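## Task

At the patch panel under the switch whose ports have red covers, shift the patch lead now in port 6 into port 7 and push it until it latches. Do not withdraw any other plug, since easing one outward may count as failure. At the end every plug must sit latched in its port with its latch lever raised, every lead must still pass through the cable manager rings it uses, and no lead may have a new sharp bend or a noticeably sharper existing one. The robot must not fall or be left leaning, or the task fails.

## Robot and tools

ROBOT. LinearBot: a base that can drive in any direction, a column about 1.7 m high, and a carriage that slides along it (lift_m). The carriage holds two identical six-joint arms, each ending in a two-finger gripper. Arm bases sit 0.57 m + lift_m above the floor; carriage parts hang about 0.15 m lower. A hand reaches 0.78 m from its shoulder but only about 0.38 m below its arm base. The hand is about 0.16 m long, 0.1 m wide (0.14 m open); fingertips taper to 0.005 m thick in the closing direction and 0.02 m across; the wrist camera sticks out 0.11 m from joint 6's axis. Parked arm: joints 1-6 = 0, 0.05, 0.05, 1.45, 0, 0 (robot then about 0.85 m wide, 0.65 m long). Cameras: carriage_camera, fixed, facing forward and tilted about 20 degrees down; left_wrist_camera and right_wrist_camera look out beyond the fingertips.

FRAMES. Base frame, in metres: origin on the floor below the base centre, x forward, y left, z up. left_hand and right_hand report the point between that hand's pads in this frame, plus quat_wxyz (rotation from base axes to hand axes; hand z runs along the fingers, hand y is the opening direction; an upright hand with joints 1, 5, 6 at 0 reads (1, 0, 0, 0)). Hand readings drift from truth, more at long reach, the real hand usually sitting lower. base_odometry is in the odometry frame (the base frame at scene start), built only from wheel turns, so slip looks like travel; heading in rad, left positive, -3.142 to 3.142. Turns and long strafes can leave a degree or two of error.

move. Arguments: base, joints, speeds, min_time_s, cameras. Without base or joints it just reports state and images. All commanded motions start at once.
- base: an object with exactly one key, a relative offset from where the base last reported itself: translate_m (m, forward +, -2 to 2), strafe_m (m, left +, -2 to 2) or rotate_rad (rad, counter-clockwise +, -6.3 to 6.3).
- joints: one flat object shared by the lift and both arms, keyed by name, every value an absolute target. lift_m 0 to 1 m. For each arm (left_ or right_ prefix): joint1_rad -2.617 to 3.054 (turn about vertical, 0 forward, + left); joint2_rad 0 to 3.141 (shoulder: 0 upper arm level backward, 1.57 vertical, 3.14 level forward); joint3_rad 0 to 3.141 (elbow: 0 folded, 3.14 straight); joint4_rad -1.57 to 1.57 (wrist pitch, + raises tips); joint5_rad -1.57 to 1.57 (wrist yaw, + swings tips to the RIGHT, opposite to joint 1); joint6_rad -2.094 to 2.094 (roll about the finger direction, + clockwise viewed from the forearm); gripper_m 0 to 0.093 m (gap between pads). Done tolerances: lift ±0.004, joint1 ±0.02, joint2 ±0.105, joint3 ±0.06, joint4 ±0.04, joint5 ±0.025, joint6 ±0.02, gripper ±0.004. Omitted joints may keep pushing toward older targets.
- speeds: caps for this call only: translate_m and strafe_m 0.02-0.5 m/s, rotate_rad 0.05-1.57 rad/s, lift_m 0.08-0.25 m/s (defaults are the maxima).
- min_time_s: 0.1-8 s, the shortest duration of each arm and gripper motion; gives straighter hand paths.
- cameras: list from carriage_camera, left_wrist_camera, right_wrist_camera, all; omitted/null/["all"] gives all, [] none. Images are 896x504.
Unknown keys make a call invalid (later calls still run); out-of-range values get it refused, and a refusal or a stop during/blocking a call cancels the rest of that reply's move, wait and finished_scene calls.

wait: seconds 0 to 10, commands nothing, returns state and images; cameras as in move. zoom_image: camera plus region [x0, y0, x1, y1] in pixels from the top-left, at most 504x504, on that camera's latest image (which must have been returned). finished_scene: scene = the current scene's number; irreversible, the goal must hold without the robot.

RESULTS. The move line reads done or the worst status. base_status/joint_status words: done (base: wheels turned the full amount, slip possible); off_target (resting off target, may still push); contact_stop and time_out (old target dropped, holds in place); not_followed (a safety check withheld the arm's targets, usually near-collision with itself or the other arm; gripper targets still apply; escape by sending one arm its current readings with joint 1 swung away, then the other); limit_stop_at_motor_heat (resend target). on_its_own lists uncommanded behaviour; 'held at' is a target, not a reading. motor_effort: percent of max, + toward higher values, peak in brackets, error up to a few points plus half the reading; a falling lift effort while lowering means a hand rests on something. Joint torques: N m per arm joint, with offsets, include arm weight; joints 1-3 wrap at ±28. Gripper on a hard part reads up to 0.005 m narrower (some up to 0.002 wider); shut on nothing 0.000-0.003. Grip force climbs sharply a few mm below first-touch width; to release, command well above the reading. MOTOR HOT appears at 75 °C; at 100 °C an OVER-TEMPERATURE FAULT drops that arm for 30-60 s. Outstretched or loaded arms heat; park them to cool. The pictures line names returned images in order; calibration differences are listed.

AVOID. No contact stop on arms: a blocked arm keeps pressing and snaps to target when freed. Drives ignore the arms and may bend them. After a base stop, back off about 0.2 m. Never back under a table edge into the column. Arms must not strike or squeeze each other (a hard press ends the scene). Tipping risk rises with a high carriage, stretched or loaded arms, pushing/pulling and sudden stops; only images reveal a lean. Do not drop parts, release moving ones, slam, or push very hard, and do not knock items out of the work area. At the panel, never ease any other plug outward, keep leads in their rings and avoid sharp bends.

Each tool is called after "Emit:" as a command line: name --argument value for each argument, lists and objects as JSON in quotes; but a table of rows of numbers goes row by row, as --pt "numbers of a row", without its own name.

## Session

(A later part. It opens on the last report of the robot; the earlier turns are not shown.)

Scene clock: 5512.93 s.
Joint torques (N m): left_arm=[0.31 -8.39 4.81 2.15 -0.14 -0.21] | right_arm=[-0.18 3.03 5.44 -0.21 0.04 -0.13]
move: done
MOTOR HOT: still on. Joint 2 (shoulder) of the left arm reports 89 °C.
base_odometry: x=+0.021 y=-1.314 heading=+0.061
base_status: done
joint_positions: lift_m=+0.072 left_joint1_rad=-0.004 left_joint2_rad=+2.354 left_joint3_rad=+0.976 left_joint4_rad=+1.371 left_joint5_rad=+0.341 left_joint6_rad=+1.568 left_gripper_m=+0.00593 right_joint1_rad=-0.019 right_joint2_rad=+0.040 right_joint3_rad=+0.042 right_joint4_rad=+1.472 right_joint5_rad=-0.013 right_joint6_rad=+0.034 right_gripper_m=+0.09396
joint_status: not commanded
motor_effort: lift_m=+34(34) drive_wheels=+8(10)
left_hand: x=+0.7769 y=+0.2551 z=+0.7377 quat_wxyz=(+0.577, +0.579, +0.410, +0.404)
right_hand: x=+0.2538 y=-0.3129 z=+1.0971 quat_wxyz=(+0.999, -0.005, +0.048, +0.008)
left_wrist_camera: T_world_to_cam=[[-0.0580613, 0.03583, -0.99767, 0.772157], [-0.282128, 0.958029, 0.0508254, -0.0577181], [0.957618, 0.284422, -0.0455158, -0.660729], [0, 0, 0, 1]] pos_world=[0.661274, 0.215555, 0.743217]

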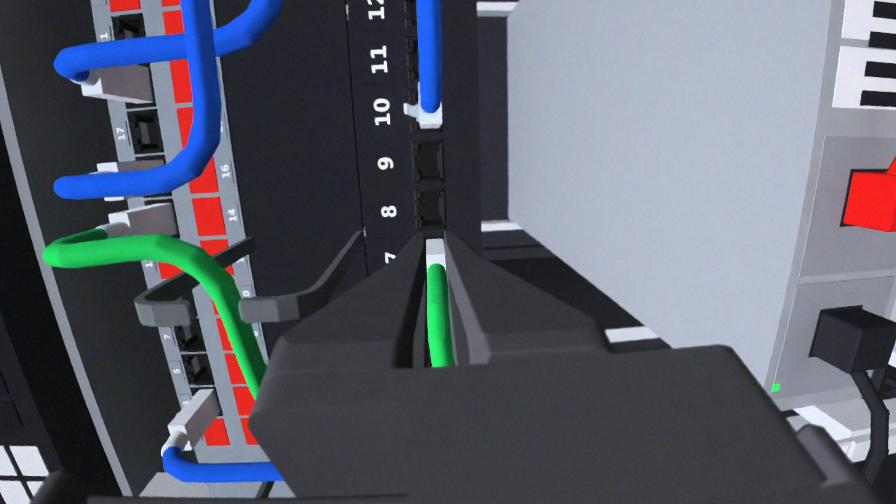

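Emit:
move --base '{"translate_m": -0.004}' --speeds '{"translate_m": 0.02}' --cameras '["left_wrist_camera"]'

Emit:
zoom_image --camera "left_wrist_camera" --region '[390, 200, 490, 300]'

Scene clock: 5525.20 s.
Joint torques (N m): left_arm=[0.44 -8.39 4.07 2.28 -0.04 -0.22] | right_arm=[-0.23 2.97 5.3 -0.16 -0.01 -0.11]
move: done
MOTOR HOT: still on. Joint 2 (shoulder) of the left arm reports 90 °C.
base_odometry: x=+0.017 y=-1.315 heading=+0.060
base_status: done
joint_positions: lift_m=+0.072 left_joint1_rad=-0.004 left_joint2_rad=+2.354 left_joint3_rad=+0.986 left_joint4_rad=+1.358 left_joint5_rad=+0.332 left_joint6_rad=+1.568 left_gripper_m=+0.00593 right_joint1_rad=-0.019 right_joint2_rad=+0.040 right_joint3_rad=+0.042 right_joint4_rad=+1.472 right_joint5_rad=-0.013 right_joint6_rad=+0.034 right_gripper_m=+0.09396
joint_status: not commanded
motor_effort: lift_m=+34(34) drive_wheels=+9(11)
left_hand: x=+0.7797 y=+0.2561 z=+0.7382 quat_wxyz=(+0.575, +0.578, +0.413, +0.406)
right_hand: x=+0.2539 y=-0.3129 z=+1.0971 quat_wxyz=(+0.999, -0.005, +0.049, +0.008)
left_wrist_camera: T_world_to_cam=[[-0.0609839, 0.0353725, -0.997512, 0.775048], [-0.290015, 0.955629, 0.0516177, -0.0517525], [0.955077, 0.292441, -0.0480195, -0.661765], [0, 0, 0, 1]] pos_world=[0.664293, 0.215568, 0.744013]

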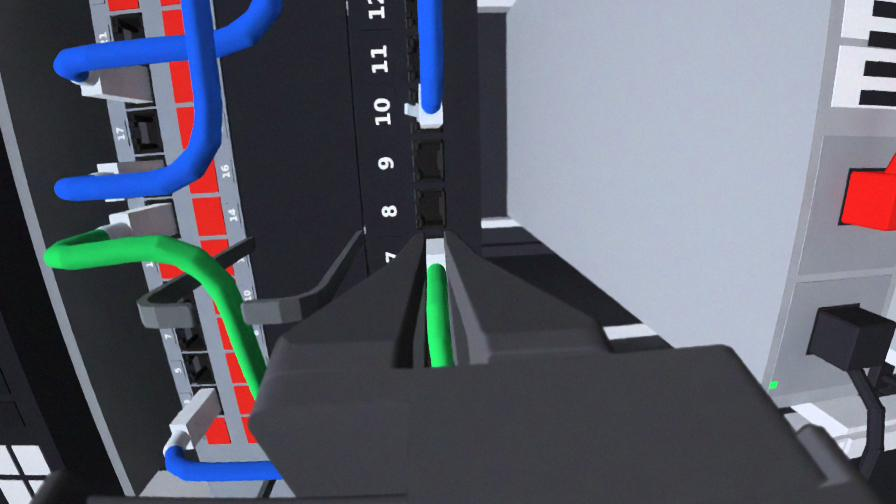

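Scaled by 5.040 (camera's finer frame: 1280x720).

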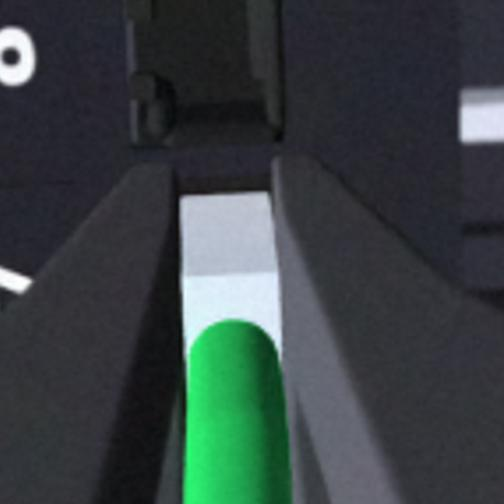

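Emit:
move --base '{"translate_m": 0.006}' --speeds '{"translate_m": 0.02}' --cameras '[]'

Emit:
move --joints '{"left_gripper_m": 0.016}' --min_time_s 4 --cameras '["left_wrist_camera"]'

Emit:
zoom_image --camera "left_wrist_camera" --region '[390, 200, 490, 300]'

Emit:
zoom_image --camera "left_wrist_camera" --region '[405, 225, 455, 275]'

Scene clock: 5597.33 s.
Joint torques (N m): left_arm=[0.38 -8.32 5.55 2.02 -0.18 -0.22] | right_arm=[-0.27 2.99 5.5 -0.18 0.08 -0.1]
move: done
MOTOR HOT: still on. Joint 2 (shoulder) of the left arm reports 90 °C.
base_odometry: x=+0.023 y=-1.314 heading=+0.060
base_status: done
joint_positions: lift_m=+0.072 left_joint1_rad=-0.004 left_joint2_rad=+2.354 left_joint3_rad=+0.968 left_joint4_rad=+1.382 left_joint5_rad=+0.345 left_joint6_rad=+1.568 left_gripper_m=+0.00593 right_joint1_rad=-0.019 right_joint2_rad=+0.040 right_joint3_rad=+0.042 right_joint4_rad=+1.473 right_joint5_rad=-0.013 right_joint6_rad=+0.034 right_gripper_m=+0.09396
joint_status: not commanded
motor_effort: lift_m=+34(34) drive_wheels=+4(13)
left_hand: x=+0.7749 y=+0.2544 z=+0.7378 quat_wxyz=(+0.579, +0.579, +0.407, +0.404)
right_hand: x=+0.2536 y=-0.3129 z=+1.0971 quat_wxyz=(+0.999, -0.005, +0.048, +0.008)

Scene clock: 5601.63 s.
Joint torques (N m): left_arm=[0.36 -8.32 5.61 2.05 -0.12 -0.22] | right_arm=[-0.14 2.91 5.3 -0.18 0.02 -0.12]
move: done
MOTOR HOT: still on. Joint 2 (shoulder) of the left arm reports 90 °C.
base_odometry: x=+0.023 y=-1.314 heading=+0.060
base_status: not commanded
joint_positions: lift_m=+0.072 left_joint1_rad=-0.004 left_joint2_rad=+2.354 left_joint3_rad=+0.968 left_joint4_rad=+1.381 left_joint5_rad=+0.340 left_joint6_rad=+1.568 left_gripper_m=+0.01587 right_joint1_rad=-0.019 right_joint2_rad=+0.040 right_joint3_rad=+0.042 right_joint4_rad=+1.473 right_joint5_rad=-0.013 right_joint6_rad=+0.034 right_gripper_m=+0.09396
joint_status: all done
motor_effort: lift_m=+34(34) drive_wheels=+7(8)
left_hand: x=+0.7752 y=+0.2552 z=+0.7376 quat_wxyz=(+0.578, +0.579, +0.409, +0.405)
right_hand: x=+0.2536 y=-0.3129 z=+1.0971 quat_wxyz=(+0.999, -0.005, +0.048, +0.008)
left_wrist_camera: T_world_to_cam=[[-0.0553701, 0.035765, -0.997825, 0.769917], [-0.282968, 0.957823, 0.0500334, -0.0569901], [0.95753, 0.285123, -0.0429144, -0.661138], [0, 0, 0, 1]] pos_world=[0.659564, 0.215556, 0.742722]

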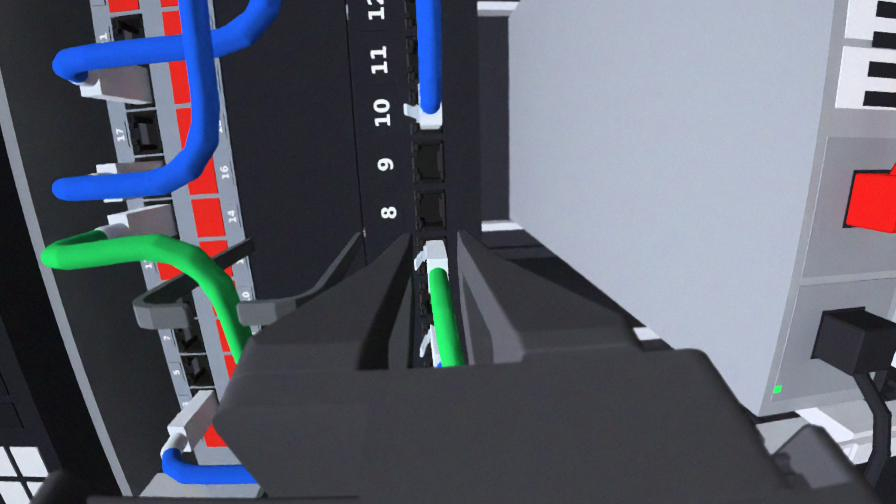

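Scaled by 5.040 (camera's finer frame: 1280x720).

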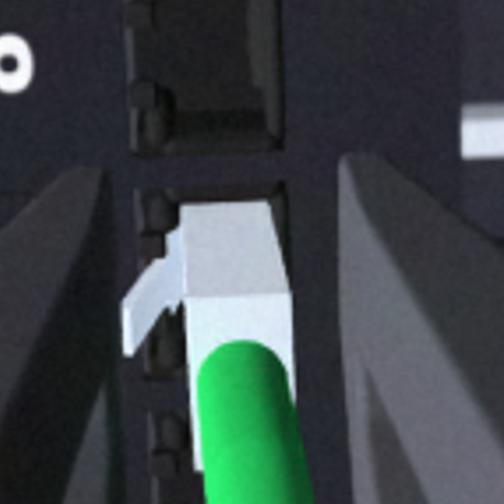

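Scaled by 10.080 (camera's finer frame: 1280x720).

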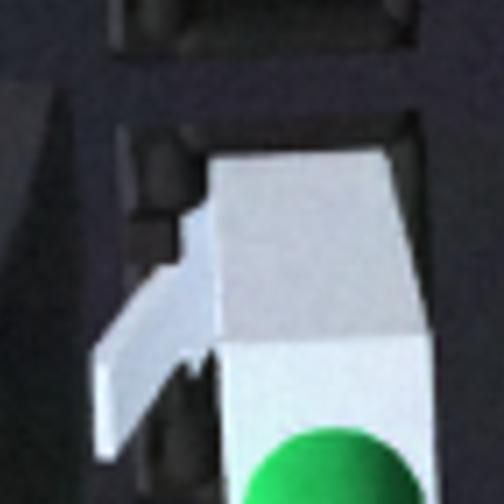

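Emit:
move --base '{"translate_m": -0.054}' --speeds '{"translate_m": 0.04}' --cameras '["left_wrist_camera"]'

Emit:
zoom_image --camera "left_wrist_camera" --region '[410, 195, 450, 235]'

Emit:
zoom_image --camera "left_wrist_camera" --region '[410, 255, 450, 295]'

Scene clock: 5642.70 s.
Joint torques (N m): left_arm=[0.35 -8.38 5.52 2.06 -0.12 -0.23] | right_arm=[-0.2 2.99 5.23 -0.15 0.06 -0.11]
move: done
MOTOR HOT: still on. Joint 2 (shoulder) of the left arm reports 90 °C.
base_odometry: x=-0.031 y=-1.317 heading=+0.059
base_status: done
joint_positions: lift_m=+0.072 left_joint1_rad=-0.004 left_joint2_rad=+2.354 left_joint3_rad=+0.968 left_joint4_rad=+1.381 left_joint5_rad=+0.340 left_joint6_rad=+1.568 left_gripper_m=+0.01587 right_joint1_rad=-0.019 right_joint2_rad=+0.040 right_joint3_rad=+0.042 right_joint4_rad=+1.473 right_joint5_rad=-0.013 right_joint6_rad=+0.034 right_gripper_m=+0.09396
joint_status: not commanded
motor_effort: lift_m=+34(34) drive_wheels=+14(15)
left_hand: x=+0.7753 y=+0.2553 z=+0.7376 quat_wxyz=(+0.578, +0.578, +0.409, +0.405)
right_hand: x=+0.2536 y=-0.3129 z=+1.0971 quat_wxyz=(+0.999, -0.005, +0.048, +0.008)
left_wrist_camera: T_world_to_cam=[[-0.0553839, 0.0357416, -0.997825, 0.769931], [-0.283363, 0.957707, 0.0500326, -0.0567044], [0.957412, 0.285518, -0.0429137, -0.661147], [0, 0, 0, 1]] pos_world=[0.659564, 0.215557, 0.742722]

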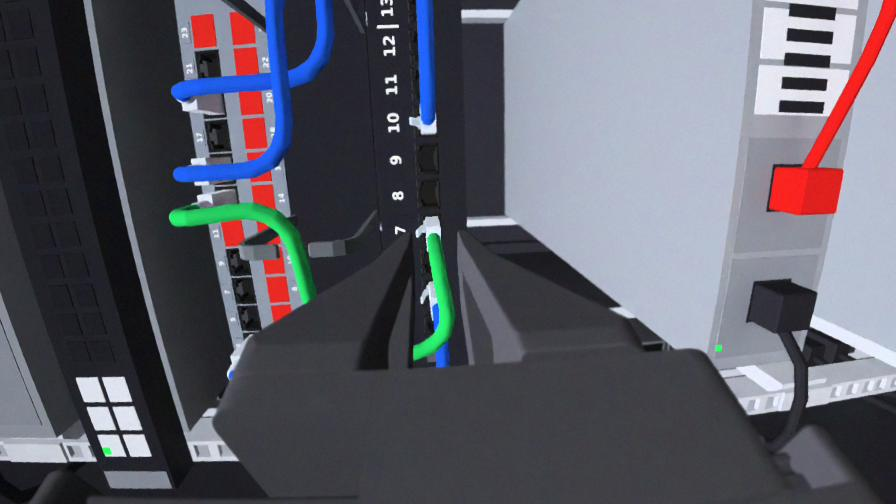

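Scaled by 12.600 (camera's finer frame: 1280x720).

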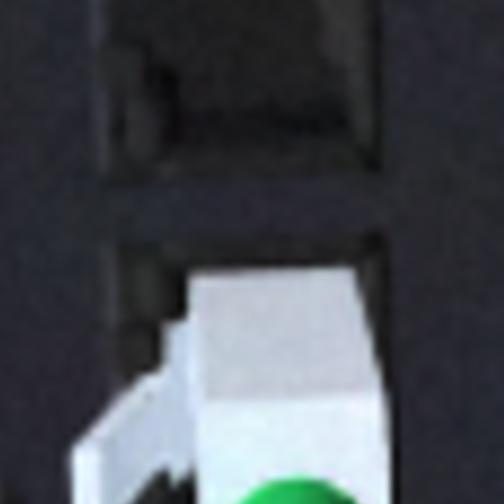

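Scaled by 12.600 (camera's finer frame: 1280x720).

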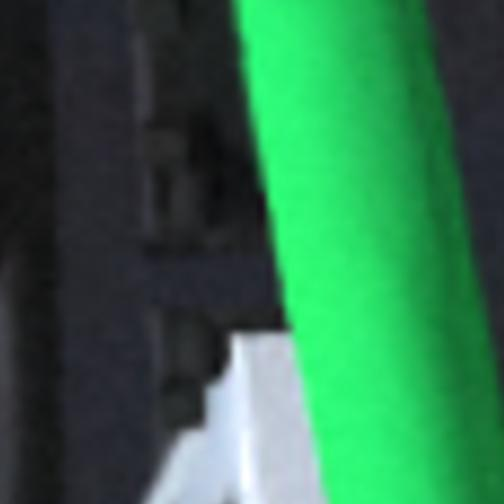

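Emit:
zoom_image --camera "left_wrist_camera" --region '[410, 205, 450, 245]'

Emit:
zoom_image --camera "left_wrist_camera" --region '[410, 275, 450, 315]'

Emit:
zoom_image --camera "left_wrist_camera" --region '[400, 100, 440, 140]'

Scaled by 12.600 (camera's finer frame: 1280x720).

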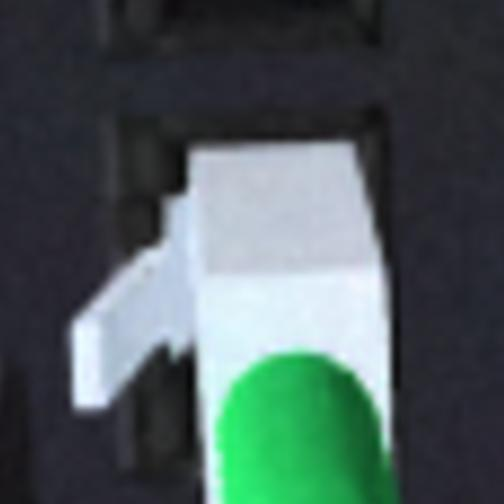

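Scaled by 12.600 (camera's finer frame: 1280x720).

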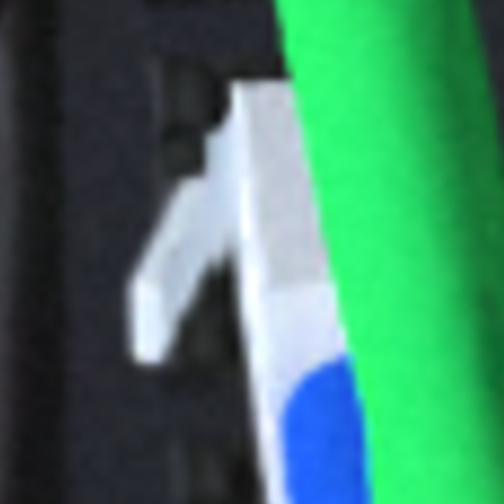

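Scaled by 12.600 (camera's finer frame: 1280x720).

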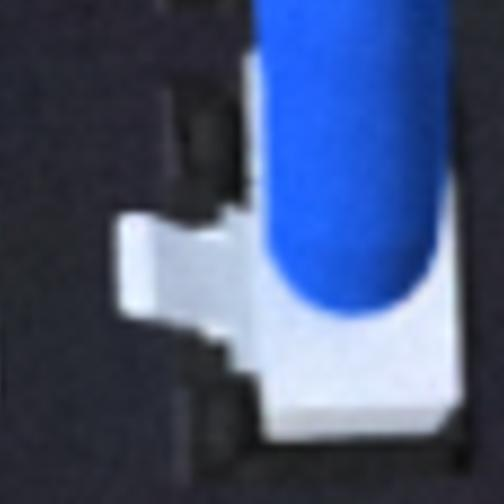

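Emit:
move --base '{"strafe_m": -0.038}' --speeds '{"strafe_m": 0.04}' --cameras '["left_wrist_camera"]'

Scene clock: 5843.57 s.
Joint torques (N m): left_arm=[0.39 -8.35 5.59 2.03 -0.11 -0.22] | right_arm=[-0.14 2.88 5.16 -0.16 0.05 -0.14]
move: done
MOTOR HOT: still on. Joint 2 (shoulder) of the left arm reports 90 °C.
base_odometry: x=-0.028 y=-1.355 heading=+0.060
base_status: done
joint_positions: lift_m=+0.072 left_joint1_rad=-0.004 left_joint2_rad=+2.354 left_joint3_rad=+0.968 left_joint4_rad=+1.382 left_joint5_rad=+0.339 left_joint6_rad=+1.568 left_gripper_m=+0.01587 right_joint1_rad=-0.019 right_joint2_rad=+0.040 right_joint3_rad=+0.042 right_joint4_rad=+1.473 right_joint5_rad=-0.013 right_joint6_rad=+0.034 right_gripper_m=+0.09396
joint_status: not commanded
motor_effort: lift_m=+34(34) drive_wheels=-14(17)
left_hand: x=+0.7753 y=+0.2555 z=+0.7378 quat_wxyz=(+0.578, +0.578, +0.409, +0.406)
right_hand: x=+0.2537 y=-0.3129 z=+1.0971 quat_wxyz=(+0.999, -0.005, +0.048, +0.008)
left_wrist_camera: T_world_to_cam=[[-0.0542873, 0.035708, -0.997887, 0.769464], [-0.284524, 0.957378, 0.0497372, -0.0557287], [0.957131, 0.286623, -0.0418137, -0.662129], [0, 0, 0, 1]] pos_world=[0.65966, 0.215659, 0.742923]

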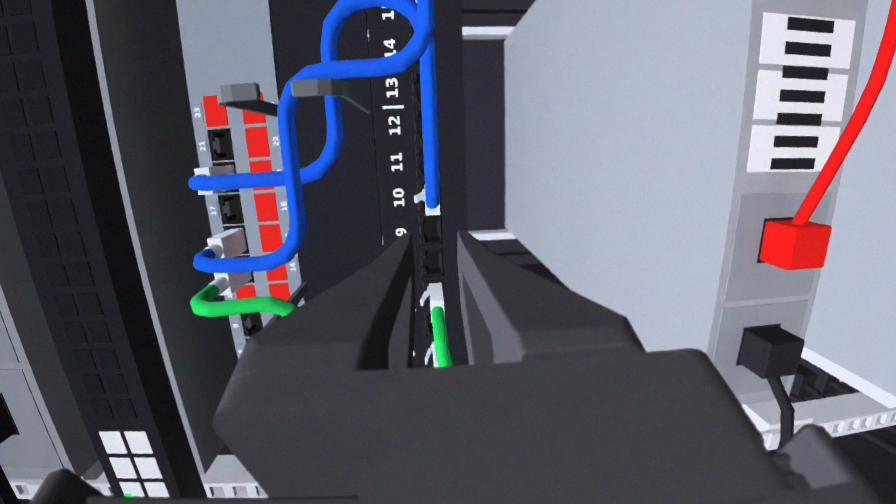

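Emit:
zoom_image --camera "left_wrist_camera" --region '[410, 275, 450, 315]'

Emit:
zoom_image --camera "left_wrist_camera" --region '[410, 335, 450, 375]'

Emit:
zoom_image --camera "left_wrist_camera" --region '[410, 180, 450, 220]'

Scaled by 12.600 (camera's finer frame: 1280x720).

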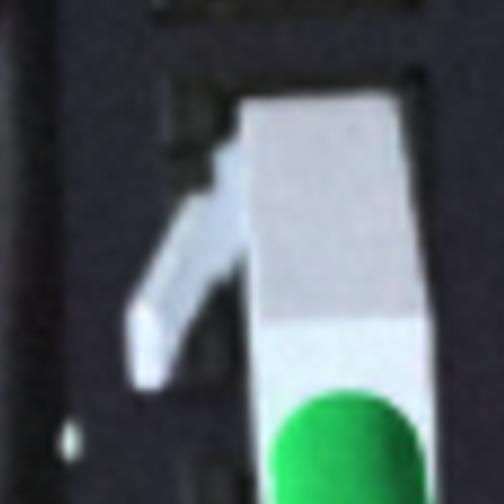

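Scaled by 12.600 (camera's finer frame: 1280x720).

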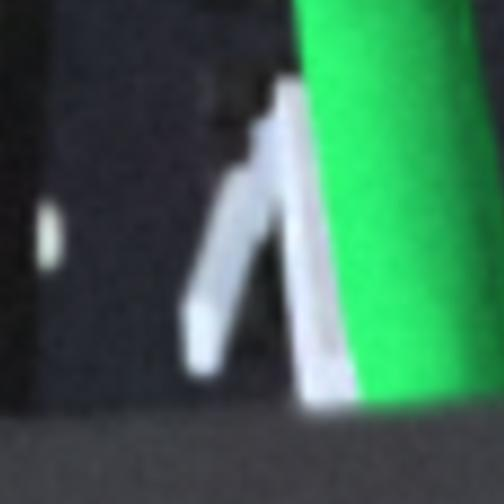

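Scaled by 12.600 (camera's finer frame: 1280x720).

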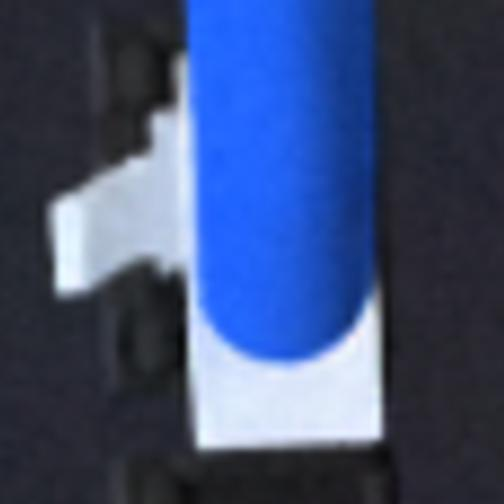

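Emit:
move --base '{"strafe_m": 0.040}' --speeds '{"strafe_m": 0.04}' --cameras '[]'

Emit:
move --base '{"translate_m": 0.030}' --speeds '{"translate_m": 0.04}' --cameras '["left_wrist_camera"]'

Emit:
zoom_image --camera "left_wrist_camera" --region '[390, 200, 490, 300]'

Scene clock: 5990.57 s.
Joint torques (N m): left_arm=[0.23 -8.43 5.55 2.02 -0.1 -0.21] | right_arm=[-0.23 3.04 5.3 -0.16 0.04 -0.12]
move: done
MOTOR HOT: still on. Joint 2 (shoulder) of the left arm reports 90 °C.
base_odometry: x=-0.031 y=-1.315 heading=+0.059
base_status: done
joint_positions: lift_m=+0.072 left_joint1_rad=-0.003 left_joint2_rad=+2.354 left_joint3_rad=+0.968 left_joint4_rad=+1.383 left_joint5_rad=+0.338 left_joint6_rad=+1.568 left_gripper_m=+0.01587 right_joint1_rad=-0.019 right_joint2_rad=+0.040 right_joint3_rad=+0.042 right_joint4_rad=+1.473 right_joint5_rad=-0.012 right_joint6_rad=+0.034 right_gripper_m=+0.09396
joint_status: not commanded
motor_effort: lift_m=+34(34) drive_wheels=+16(17)
left_hand: x=+0.7754 y=+0.2562 z=+0.7381 quat_wxyz=(+0.578, +0.577, +0.409, +0.407)
right_hand: x=+0.2537 y=-0.3129 z=+1.0971 quat_wxyz=(+0.999, -0.005, +0.048, +0.008)

Scene clock: 5991.80 s.
Joint torques (N m): left_arm=[0.21 -8.42 5.59 2.02 -0.1 -0.21] | right_arm=[-0.13 2.99 5.22 -0.17 0.03 -0.11]
move: done
MOTOR HOT: still on. Joint 2 (shoulder) of the left arm reports 90 °C.
base_odometry: x=-0.001 y=-1.313 heading=+0.060
base_status: done
joint_positions: lift_m=+0.072 left_joint1_rad=-0.002 left_joint2_rad=+2.354 left_joint3_rad=+0.968 left_joint4_rad=+1.383 left_joint5_rad=+0.337 left_joint6_rad=+1.568 left_gripper_m=+0.01587 right_joint1_rad=-0.019 right_joint2_rad=+0.040 right_joint3_rad=+0.042 right_joint4_rad=+1.473 right_joint5_rad=-0.012 right_joint6_rad=+0.034 right_gripper_m=+0.09396
joint_status: not commanded
motor_effort: lift_m=+34(34) drive_wheels=-7(14)
left_hand: x=+0.7755 y=+0.2565 z=+0.7381 quat_wxyz=(+0.577, +0.577, +0.410, +0.407)
right_hand: x=+0.2537 y=-0.3130 z=+1.0971 quat_wxyz=(+0.999, -0.005, +0.048, +0.008)
left_wrist_camera: T_world_to_cam=[[-0.0533546, 0.0355437, -0.997943, 0.769018], [-0.287495, 0.956505, 0.0494386, -0.0539522], [0.956295, 0.289541, -0.0408153, -0.663434], [0, 0, 0, 1]] pos_world=[0.659959, 0.216363, 0.743025]

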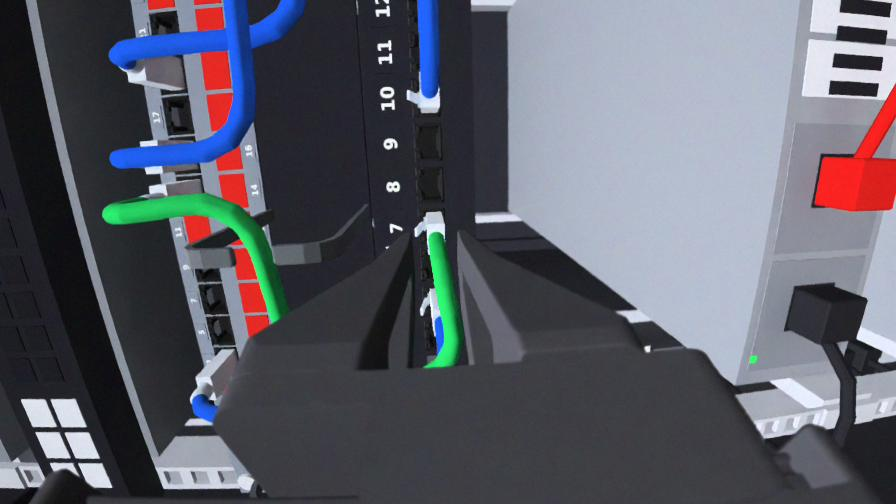

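Scaled by 5.040 (camera's finer frame: 1280x720).

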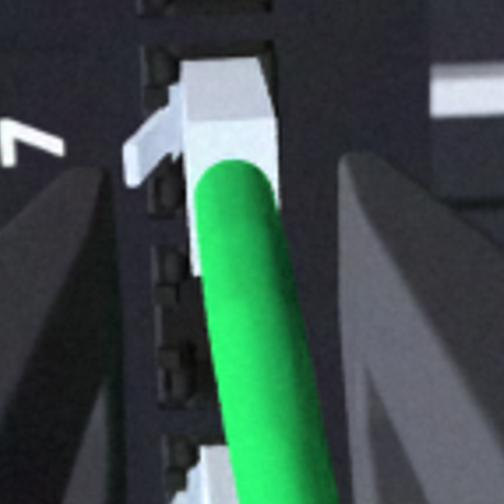

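Emit:
move --base '{"translate_m": 0.025}' --speeds '{"translate_m": 0.03}' --cameras '["left_wrist_camera"]'

Emit:
zoom_image --camera "left_wrist_camera" --region '[390, 200, 490, 300]'

Scene clock: 6015.43 s.
Joint torques (N m): left_arm=[0.23 -8.34 5.53 2.02 -0.1 -0.22] | right_arm=[-0.2 3.04 5.33 -0.18 0.03 -0.14]
move: done
MOTOR HOT: still on. Joint 2 (shoulder) of the left arm reports 90 °C.
base_odometry: x=+0.024 y=-1.311 heading=+0.061
base_status: done
joint_positions: lift_m=+0.072 left_joint1_rad=-0.002 left_joint2_rad=+2.354 left_joint3_rad=+0.968 left_joint4_rad=+1.383 left_joint5_rad=+0.337 left_joint6_rad=+1.568 left_gripper_m=+0.01587 right_joint1_rad=-0.019 right_joint2_rad=+0.040 right_joint3_rad=+0.042 right_joint4_rad=+1.474 right_joint5_rad=-0.012 right_joint6_rad=+0.034 right_gripper_m=+0.09396
joint_status: not commanded
motor_effort: lift_m=+34(34) drive_wheels=-8(12)
left_hand: x=+0.7755 y=+0.2566 z=+0.7381 quat_wxyz=(+0.577, +0.577, +0.410, +0.407)
right_hand: x=+0.2535 y=-0.3129 z=+1.0971 quat_wxyz=(+0.999, -0.005, +0.048, +0.008)
left_wrist_camera: T_world_to_cam=[[-0.0533682, 0.0355211, -0.997943, 0.769037], [-0.287889, 0.956387, 0.0494377, -0.0536375], [0.956176, 0.289935, -0.0408145, -0.663538], [0, 0, 0, 1]] pos_world=[0.660059, 0.216364, 0.743025]

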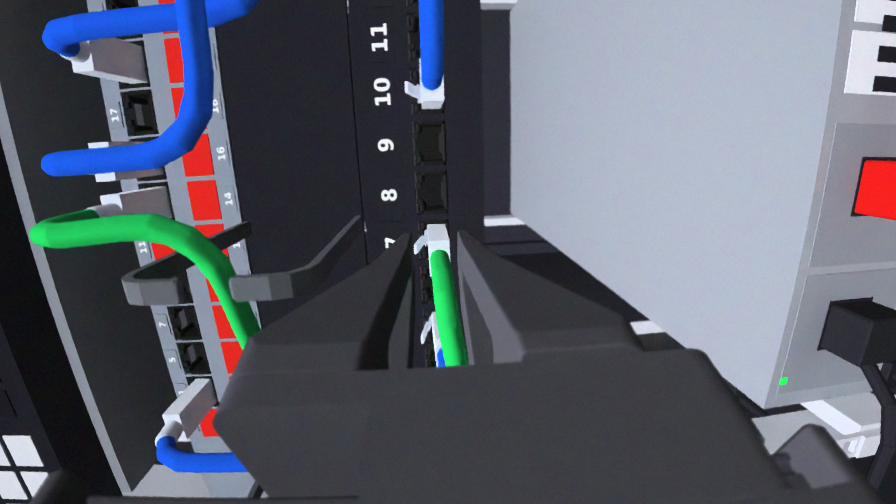

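Scaled by 5.040 (camera's finer frame: 1280x720).

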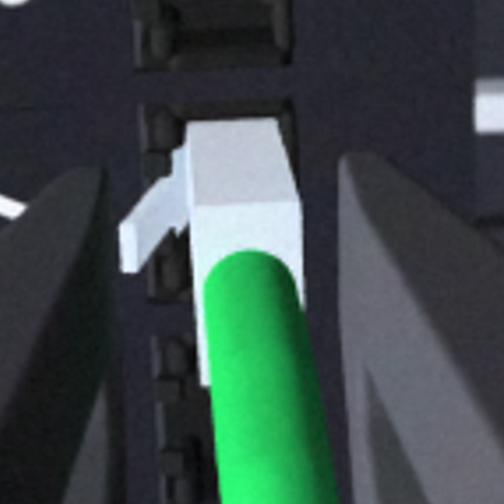

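Emit:
move --joints '{"left_gripper_m": 0.001}' --min_time_s 1.5 --cameras '["left_wrist_camera"]'

Emit:
zoom_image --camera "left_wrist_camera" --region '[390, 200, 490, 300]'

Scene clock: 6034.30 s.
Joint torques (N m): left_arm=[0.2 -8.35 5.49 2.03 -0.09 -0.23] | right_arm=[-0.06 3.11 5.33 -0.18 0.02 -0.13]
move: off_target
MOTOR HOT: still on. Joint 2 (shoulder) of the left arm reports 90 °C.
base_odometry: x=+0.024 y=-1.311 heading=+0.061
base_status: not commanded
joint_positions: lift_m=+0.072 left_joint1_rad=-0.002 left_joint2_rad=+2.354 left_joint3_rad=+0.968 left_joint4_rad=+1.381 left_joint5_rad=+0.337 left_joint6_rad=+1.568 left_gripper_m=+0.00607 right_joint1_rad=-0.019 right_joint2_rad=+0.040 right_joint3_rad=+0.042 right_joint4_rad=+1.474 right_joint5_rad=-0.012 right_joint6_rad=+0.034 right_gripper_m=+0.09396
joint_status: left_gripper_m off_target (ended at +0.00610, target +0.00100)
motor_effort: lift_m=+34(34) drive_wheels=-6(8)
left_hand: x=+0.7755 y=+0.2566 z=+0.7377 quat_wxyz=(+0.577, +0.577, +0.410, +0.407)
right_hand: x=+0.2535 y=-0.3129 z=+1.0971 quat_wxyz=(+0.999, -0.005, +0.048, +0.008)
left_wrist_camera: T_world_to_cam=[[-0.0552309, 0.0354783, -0.997843, 0.77], [-0.287777, 0.956395, 0.0499332, -0.0540688], [0.956103, 0.289914, -0.0426127, -0.662166], [0, 0, 0, 1]] pos_world=[0.660067, 0.216364, 0.742822]

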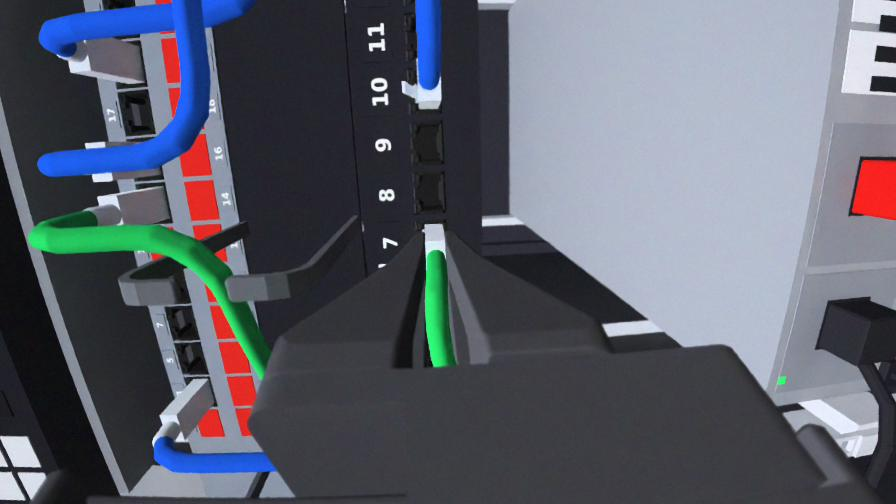

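Scaled by 5.040 (camera's finer frame: 1280x720).

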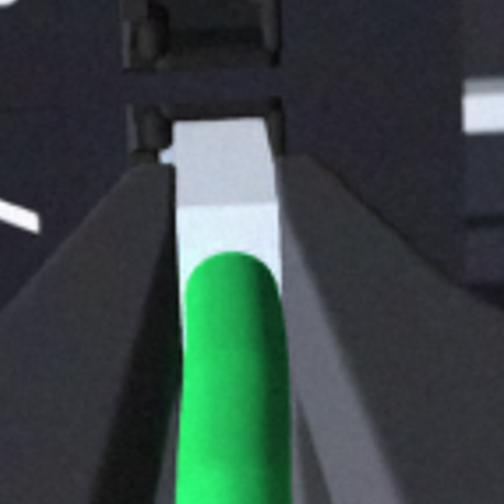

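Emit:
move --base '{"translate_m": 0.007}' --speeds '{"translate_m": 0.03}' --cameras '[]'

Emit:
move --base '{"translate_m": 0.005}' --speeds '{"translate_m": 0.03}' --cameras '["left_wrist_camera"]'

Emit:
zoom_image --camera "left_wrist_camera" --region '[390, 200, 490, 300]'

Scene clock: 6046.47 s.
Joint torques (N m): left_arm=[-0.01 -8.31 7.1 1.77 -0.39 -0.22] | right_arm=[-0.17 2.82 5.37 -0.21 0.05 -0.11]
move: done
MOTOR HOT: still on. Joint 2 (shoulder) of the left arm reports 90 °C.
base_odometry: x=+0.031 y=-1.310 heading=+0.062
base_status: done
joint_positions: lift_m=+0.072 left_joint1_rad=+0.000 left_joint2_rad=+2.354 left_joint3_rad=+0.949 left_joint4_rad=+1.408 left_joint5_rad=+0.364 left_joint6_rad=+1.568 left_gripper_m=+0.00607 right_joint1_rad=-0.019 right_joint2_rad=+0.040 right_joint3_rad=+0.042 right_joint4_rad=+1.474 right_joint5_rad=-0.013 right_joint6_rad=+0.034 right_gripper_m=+0.09396
joint_status: not commanded
motor_effort: lift_m=+34(34) drive_wheels=+8(15)
left_hand: x=+0.7697 y=+0.2536 z=+0.7374 quat_wxyz=(+0.583, +0.581, +0.401, +0.402)
right_hand: x=+0.2535 y=-0.3129 z=+1.0971 quat_wxyz=(+0.999, -0.005, +0.048, +0.008)

Scene clock: 6047.10 s.
Joint torques (N m): left_arm=[-0.25 -8.14 8.08 1.6 -0.66 -0.22] | right_arm=[-0.2 3.03 5.39 -0.16 0.05 -0.19]
move: done
MOTOR HOT: still on. Joint 2 (shoulder) of the left arm reports 90 °C.
base_odometry: x=+0.036 y=-1.310 heading=+0.064
base_status: done
joint_positions: lift_m=+0.072 left_joint1_rad=+0.004 left_joint2_rad=+2.354 left_joint3_rad=+0.938 left_joint4_rad=+1.424 left_joint5_rad=+0.385 left_joint6_rad=+1.568 left_gripper_m=+0.00607 right_joint1_rad=-0.019 right_joint2_rad=+0.040 right_joint3_rad=+0.042 right_joint4_rad=+1.473 right_joint5_rad=-0.013 right_joint6_rad=+0.034 right_gripper_m=+0.09396
joint_status: not commanded
motor_effort: lift_m=+34(34) drive_wheels=+11(15)
left_hand: x=+0.7658 y=+0.2518 z=+0.7374 quat_wxyz=(+0.588, +0.584, +0.394, +0.398)
right_hand: x=+0.2535 y=-0.3129 z=+1.0971 quat_wxyz=(+0.999, -0.005, +0.048, +0.008)
left_wrist_camera: T_world_to_cam=[[-0.0418479, 0.0376691, -0.998414, 0.758951], [-0.246829, 0.967925, 0.0468645, -0.0842719], [0.968155, 0.248399, -0.0312078, -0.658691], [0, 0, 0, 1]] pos_world=[0.648675, 0.216598, 0.74114]

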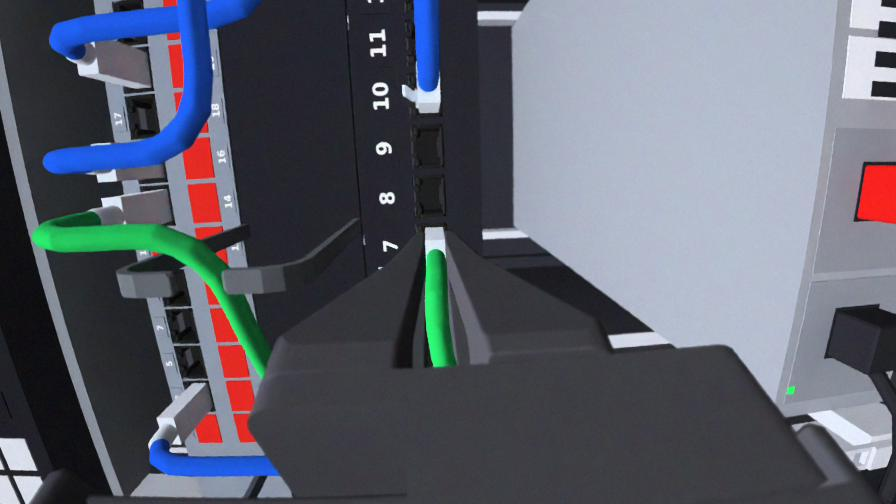

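Scaled by 5.040 (camera's finer frame: 1280x720).

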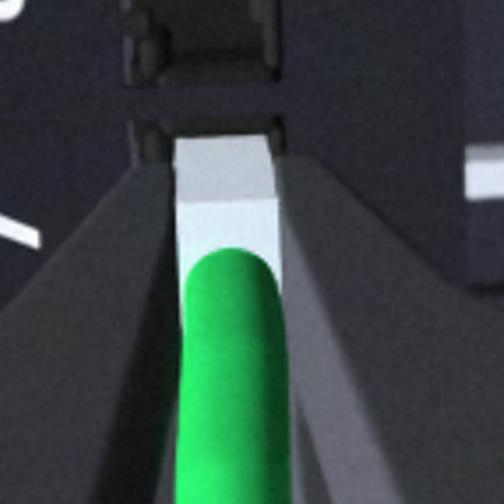

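Emit:
move --base '{"translate_m": 0.005}' --speeds '{"translate_m": 0.03}' --cameras '[]'

Emit:
move --base '{"translate_m": 0.004}' --speeds '{"translate_m": 0.03}' --cameras '["left_wrist_camera"]'

Emit:
zoom_image --camera "left_wrist_camera" --region '[390, 200, 490, 300]'

Scene clock: 6067.10 s.
Joint torques (N m): left_arm=[-0.72 -8.17 9.06 1.44 -0.93 -0.23] | right_arm=[-0.13 2.81 5.19 -0.16 0.01 -0.11]
move: done
MOTOR HOT: still on. Joint 2 (shoulder) of the left arm reports 89 °C.
base_odometry: x=+0.040 y=-1.309 heading=+0.065
base_status: done
joint_positions: lift_m=+0.072 left_joint1_rad=+0.008 left_joint2_rad=+2.354 left_joint3_rad=+0.926 left_joint4_rad=+1.440 left_joint5_rad=+0.408 left_joint6_rad=+1.568 left_gripper_m=+0.00607 right_joint1_rad=-0.019 right_joint2_rad=+0.040 right_joint3_rad=+0.042 right_joint4_rad=+1.474 right_joint5_rad=-0.013 right_joint6_rad=+0.034 right_gripper_m=+0.09396
joint_status: not commanded
motor_effort: lift_m=+34(34) drive_wheels=+11(16)
left_hand: x=+0.7619 y=+0.2505 z=+0.7372 quat_wxyz=(+0.592, +0.587, +0.388, +0.393)
right_hand: x=+0.2535 y=-0.3129 z=+1.0971 quat_wxyz=(+0.999, -0.005, +0.048, +0.008)

Scene clock: 6067.70 s.
Joint torques (N m): left_arm=[-0.88 -8.08 9.7 1.3 -1.09 -0.22] | right_arm=[-0.21 2.84 5.48 -0.15 0.03 -0.17]
move: done
MOTOR HOT: still on. Joint 2 (shoulder) of the left arm reports 89 °C.
base_odometry: x=+0.044 y=-1.308 heading=+0.066
base_status: done
joint_positions: lift_m=+0.072 left_joint1_rad=+0.010 left_joint2_rad=+2.354 left_joint3_rad=+0.916 left_joint4_rad=+1.452 left_joint5_rad=+0.424 left_joint6_rad=+1.568 left_gripper_m=+0.00607 right_joint1_rad=-0.019 right_joint2_rad=+0.040 right_joint3_rad=+0.042 right_joint4_rad=+1.473 right_joint5_rad=-0.013 right_joint6_rad=+0.034 right_gripper_m=+0.09396
joint_status: not commanded
motor_effort: lift_m=+34(34) drive_wheels=+13(18)
left_hand: x=+0.7587 y=+0.2494 z=+0.7369 quat_wxyz=(+0.595, +0.589, +0.383, +0.390)
right_hand: x=+0.2535 y=-0.3129 z=+1.0971 quat_wxyz=(+0.999, -0.005, +0.048, +0.008)
left_wrist_camera: T_world_to_cam=[[-0.0337675, 0.039386, -0.998653, 0.751898], [-0.216435, 0.975223, 0.0457803, -0.107715], [0.975713, 0.217689, -0.0244063, -0.654226], [0, 0, 0, 1]] pos_world=[0.640413, 0.21785, 0.739849]

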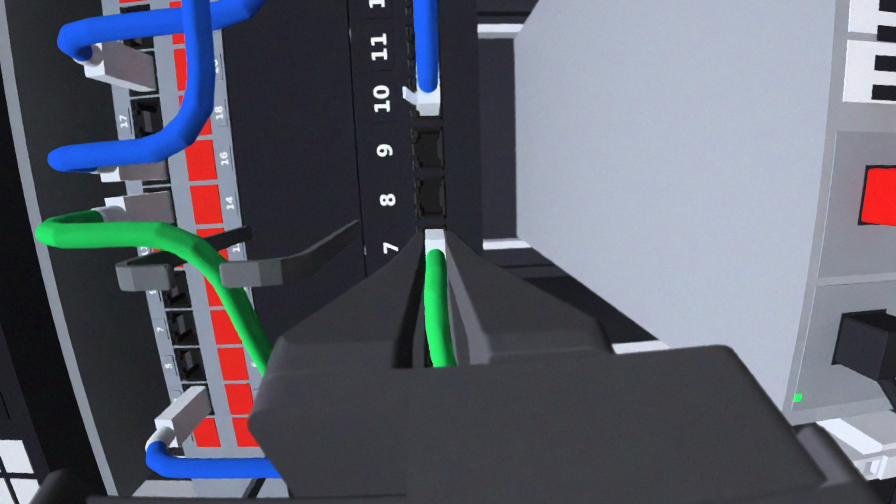

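Scaled by 5.040 (camera's finer frame: 1280x720).

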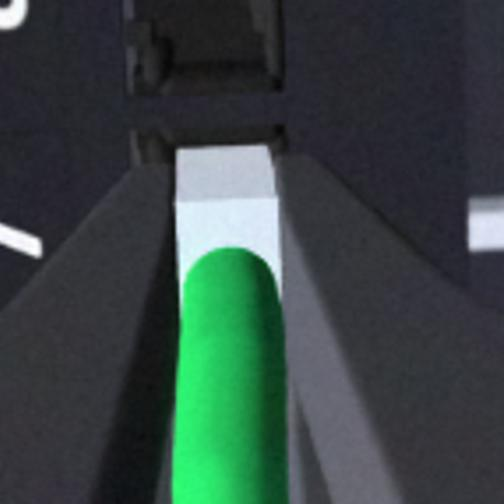

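Emit:
move --base '{"translate_m": 0.005}' --speeds '{"translate_m": 0.03}' --cameras '["left_wrist_camera"]'

Emit:
zoom_image --camera "left_wrist_camera" --region '[410, 215, 450, 255]'

Scene clock: 6084.73 s.
Joint torques (N m): left_arm=[-1.36 -7.95 10.67 1.12 -1.36 -0.22] | right_arm=[-0.06 2.99 5.26 -0.21 0.05 -0.1]
move: done
MOTOR HOT: still on. Joint 2 (shoulder) of the left arm reports 89 °C.
base_odometry: x=+0.049 y=-1.308 heading=+0.067
base_status: done
joint_positions: lift_m=+0.072 left_joint1_rad=+0.014 left_joint2_rad=+2.354 left_joint3_rad=+0.905 left_joint4_rad=+1.468 left_joint5_rad=+0.445 left_joint6_rad=+1.568 left_gripper_m=+0.00607 right_joint1_rad=-0.019 right_joint2_rad=+0.040 right_joint3_rad=+0.042 right_joint4_rad=+1.474 right_joint5_rad=-0.013 right_joint6_rad=+0.034 right_gripper_m=+0.09396
joint_status: not commanded
motor_effort: lift_m=+34(34) drive_wheels=+12(19)
left_hand: x=+0.7548 y=+0.2480 z=+0.7369 quat_wxyz=(+0.599, +0.591, +0.376, +0.386)
right_hand: x=+0.2535 y=-0.3129 z=+1.0971 quat_wxyz=(+0.999, -0.005, +0.048, +0.008)
left_wrist_camera: T_world_to_cam=[[-0.0284471, 0.0403144, -0.998782, 0.747736], [-0.199443, 0.978867, 0.0451911, -0.120556], [0.979496, 0.200486, -0.0198055, -0.652221], [0, 0, 0, 1]] pos_world=[0.636075, 0.218624, 0.739355]

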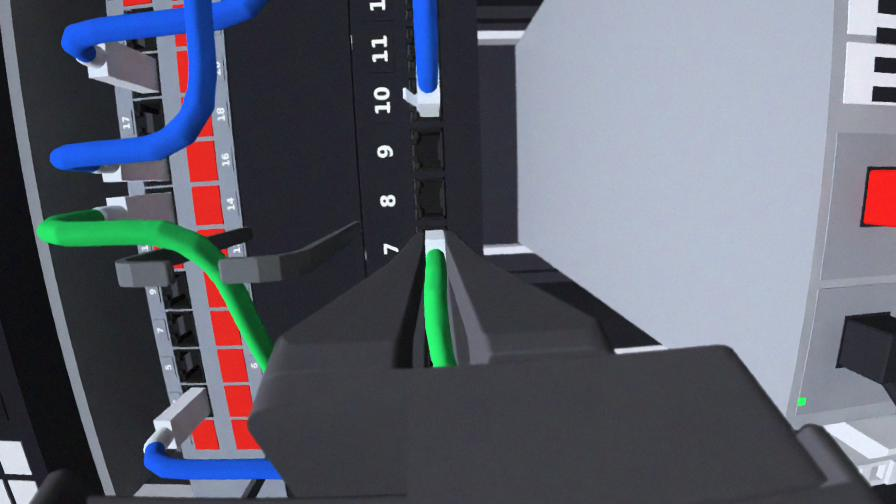

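Scaled by 12.600 (camera's finer frame: 1280x720).

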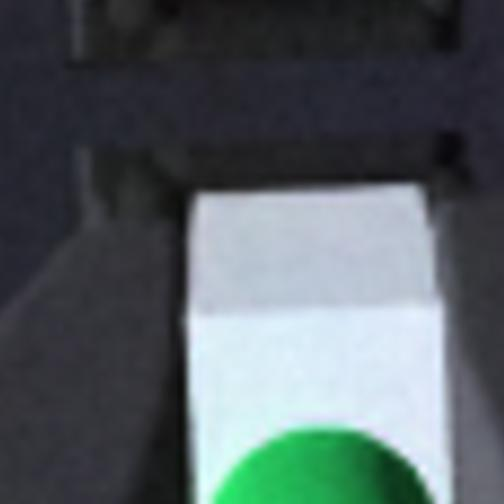

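Emit:
move --base '{"translate_m": -0.021}' --speeds '{"translate_m": 0.03}' --cameras '[]'

Scene clock: 6096.40 s.
Joint torques (N m): left_arm=[0.5 -8.32 5.82 2 -0.34 -0.22] | right_arm=[-0.12 3 5.44 -0.19 0.05 -0.1]
move: done
MOTOR HOT: still on. Joint 2 (shoulder) of the left arm reports 88 °C.
base_odometry: x=+0.028 y=-1.309 heading=+0.066
base_status: done
joint_positions: lift_m=+0.072 left_joint1_rad=-0.004 left_joint2_rad=+2.354 left_joint3_rad=+0.966 left_joint4_rad=+1.384 left_joint5_rad=+0.362 left_joint6_rad=+1.568 left_gripper_m=+0.00607 right_joint1_rad=-0.019 right_joint2_rad=+0.040 right_joint3_rad=+0.042 right_joint4_rad=+1.473 right_joint5_rad=-0.013 right_joint6_rad=+0.034 right_gripper_m=+0.09396
joint_status: not commanded
motor_effort: lift_m=+34(34) drive_wheels=+8(10)
left_hand: x=+0.7734 y=+0.2513 z=+0.7375 quat_wxyz=(+0.582, +0.583, +0.402, +0.399)
right_hand: x=+0.2537 y=-0.3129 z=+1.0971 quat_wxyz=(+0.999, -0.005, +0.048, +0.008)

Emit:
move --joints '{"left_gripper_m": 0.016}' --min_time_s 1.5 --cameras '[]'

Emit:
move --base '{"translate_m": -0.059}' --speeds '{"translate_m": 0.04}' --cameras '["left_wrist_camera"]'

Emit:
zoom_image --camera "left_wrist_camera" --region '[410, 195, 450, 235]'

Emit:
zoom_image --camera "left_wrist_camera" --region '[410, 260, 450, 300]'

Scene clock: 6110.17 s.
Joint torques (N m): left_arm=[0.44 -8.35 5.72 2.14 -0.3 -0.21] | right_arm=[-0.27 2.84 5.31 -0.16 0.06 -0.14]
move: done
MOTOR HOT: still on. Joint 2 (shoulder) of the left arm reports 89 °C.
base_odometry: x=+0.028 y=-1.309 heading=+0.066
base_status: not commanded
joint_positions: lift_m=+0.072 left_joint1_rad=-0.004 left_joint2_rad=+2.354 left_joint3_rad=+0.966 left_joint4_rad=+1.371 left_joint5_rad=+0.355 left_joint6_rad=+1.568 left_gripper_m=+0.01587 right_joint1_rad=-0.019 right_joint2_rad=+0.040 right_joint3_rad=+0.042 right_joint4_rad=+1.473 right_joint5_rad=-0.013 right_joint6_rad=+0.034 right_gripper_m=+0.09396
joint_status: all done
motor_effort: lift_m=+34(34) drive_wheels=+9(10)
left_hand: x=+0.7738 y=+0.2525 z=+0.7346 quat_wxyz=(+0.578, +0.584, +0.408, +0.397)
right_hand: x=+0.2537 y=-0.3129 z=+1.0971 quat_wxyz=(+0.999, -0.005, +0.048, +0.008)

Scene clock: 6112.10 s.
Joint torques (N m): left_arm=[0.53 -8.29 5.74 2.09 -0.13 -0.22] | right_arm=[-0.1 2.81 5.15 -0.12 0.05 -0.13]
move: done
MOTOR HOT: still on. Joint 2 (shoulder) of the left arm reports 89 °C.
base_odometry: x=-0.031 y=-1.313 heading=+0.066
base_status: done
joint_positions: lift_m=+0.072 left_joint1_rad=-0.004 left_joint2_rad=+2.354 left_joint3_rad=+0.966 left_joint4_rad=+1.377 left_joint5_rad=+0.340 left_joint6_rad=+1.568 left_gripper_m=+0.01587 right_joint1_rad=-0.019 right_joint2_rad=+0.040 right_joint3_rad=+0.042 right_joint4_rad=+1.472 right_joint5_rad=-0.013 right_joint6_rad=+0.034 right_gripper_m=+0.09396
joint_status: not commanded
motor_effort: lift_m=+34(34) drive_wheels=+4(10)
left_hand: x=+0.7746 y=+0.2548 z=+0.7358 quat_wxyz=(+0.577, +0.580, +0.411, +0.403)
right_hand: x=+0.2538 y=-0.3128 z=+1.0971 quat_wxyz=(+0.999, -0.005, +0.048, +0.008)
left_wrist_camera: T_world_to_cam=[[-0.0618243, 0.035859, -0.997443, 0.772837], [-0.281942, 0.958026, 0.0519174, -0.0589306], [0.957437, 0.284431, -0.0491192, -0.655735], [0, 0, 0, 1]] pos_world=[0.65899, 0.215255, 0.741711]

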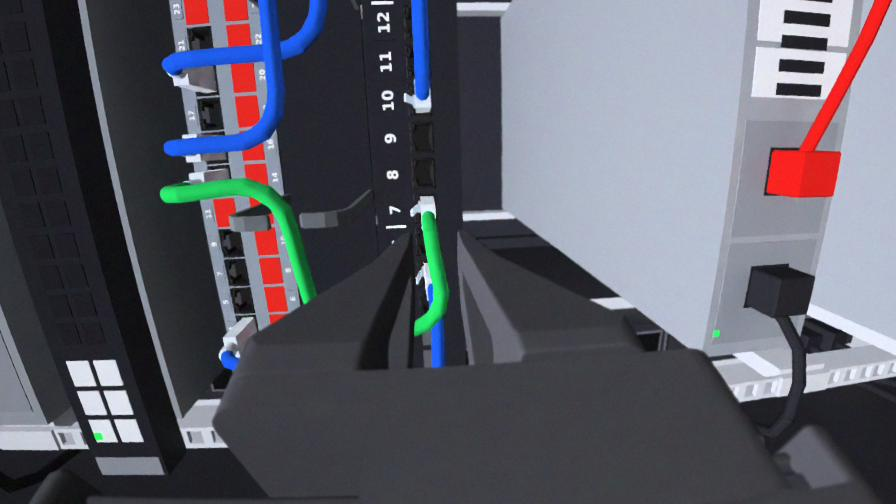

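Scaled by 12.600 (camera's finer frame: 1280x720).

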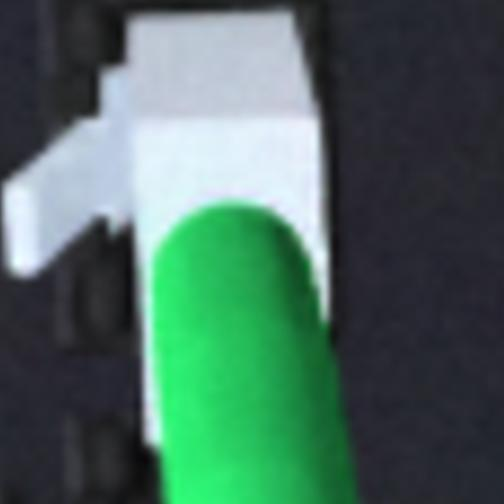

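Scaled by 12.600 (camera's finer frame: 1280x720).

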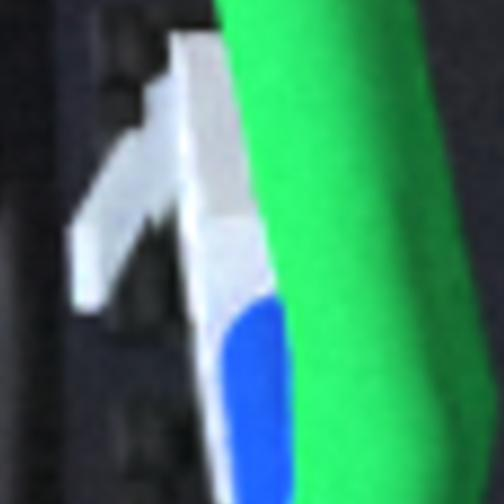

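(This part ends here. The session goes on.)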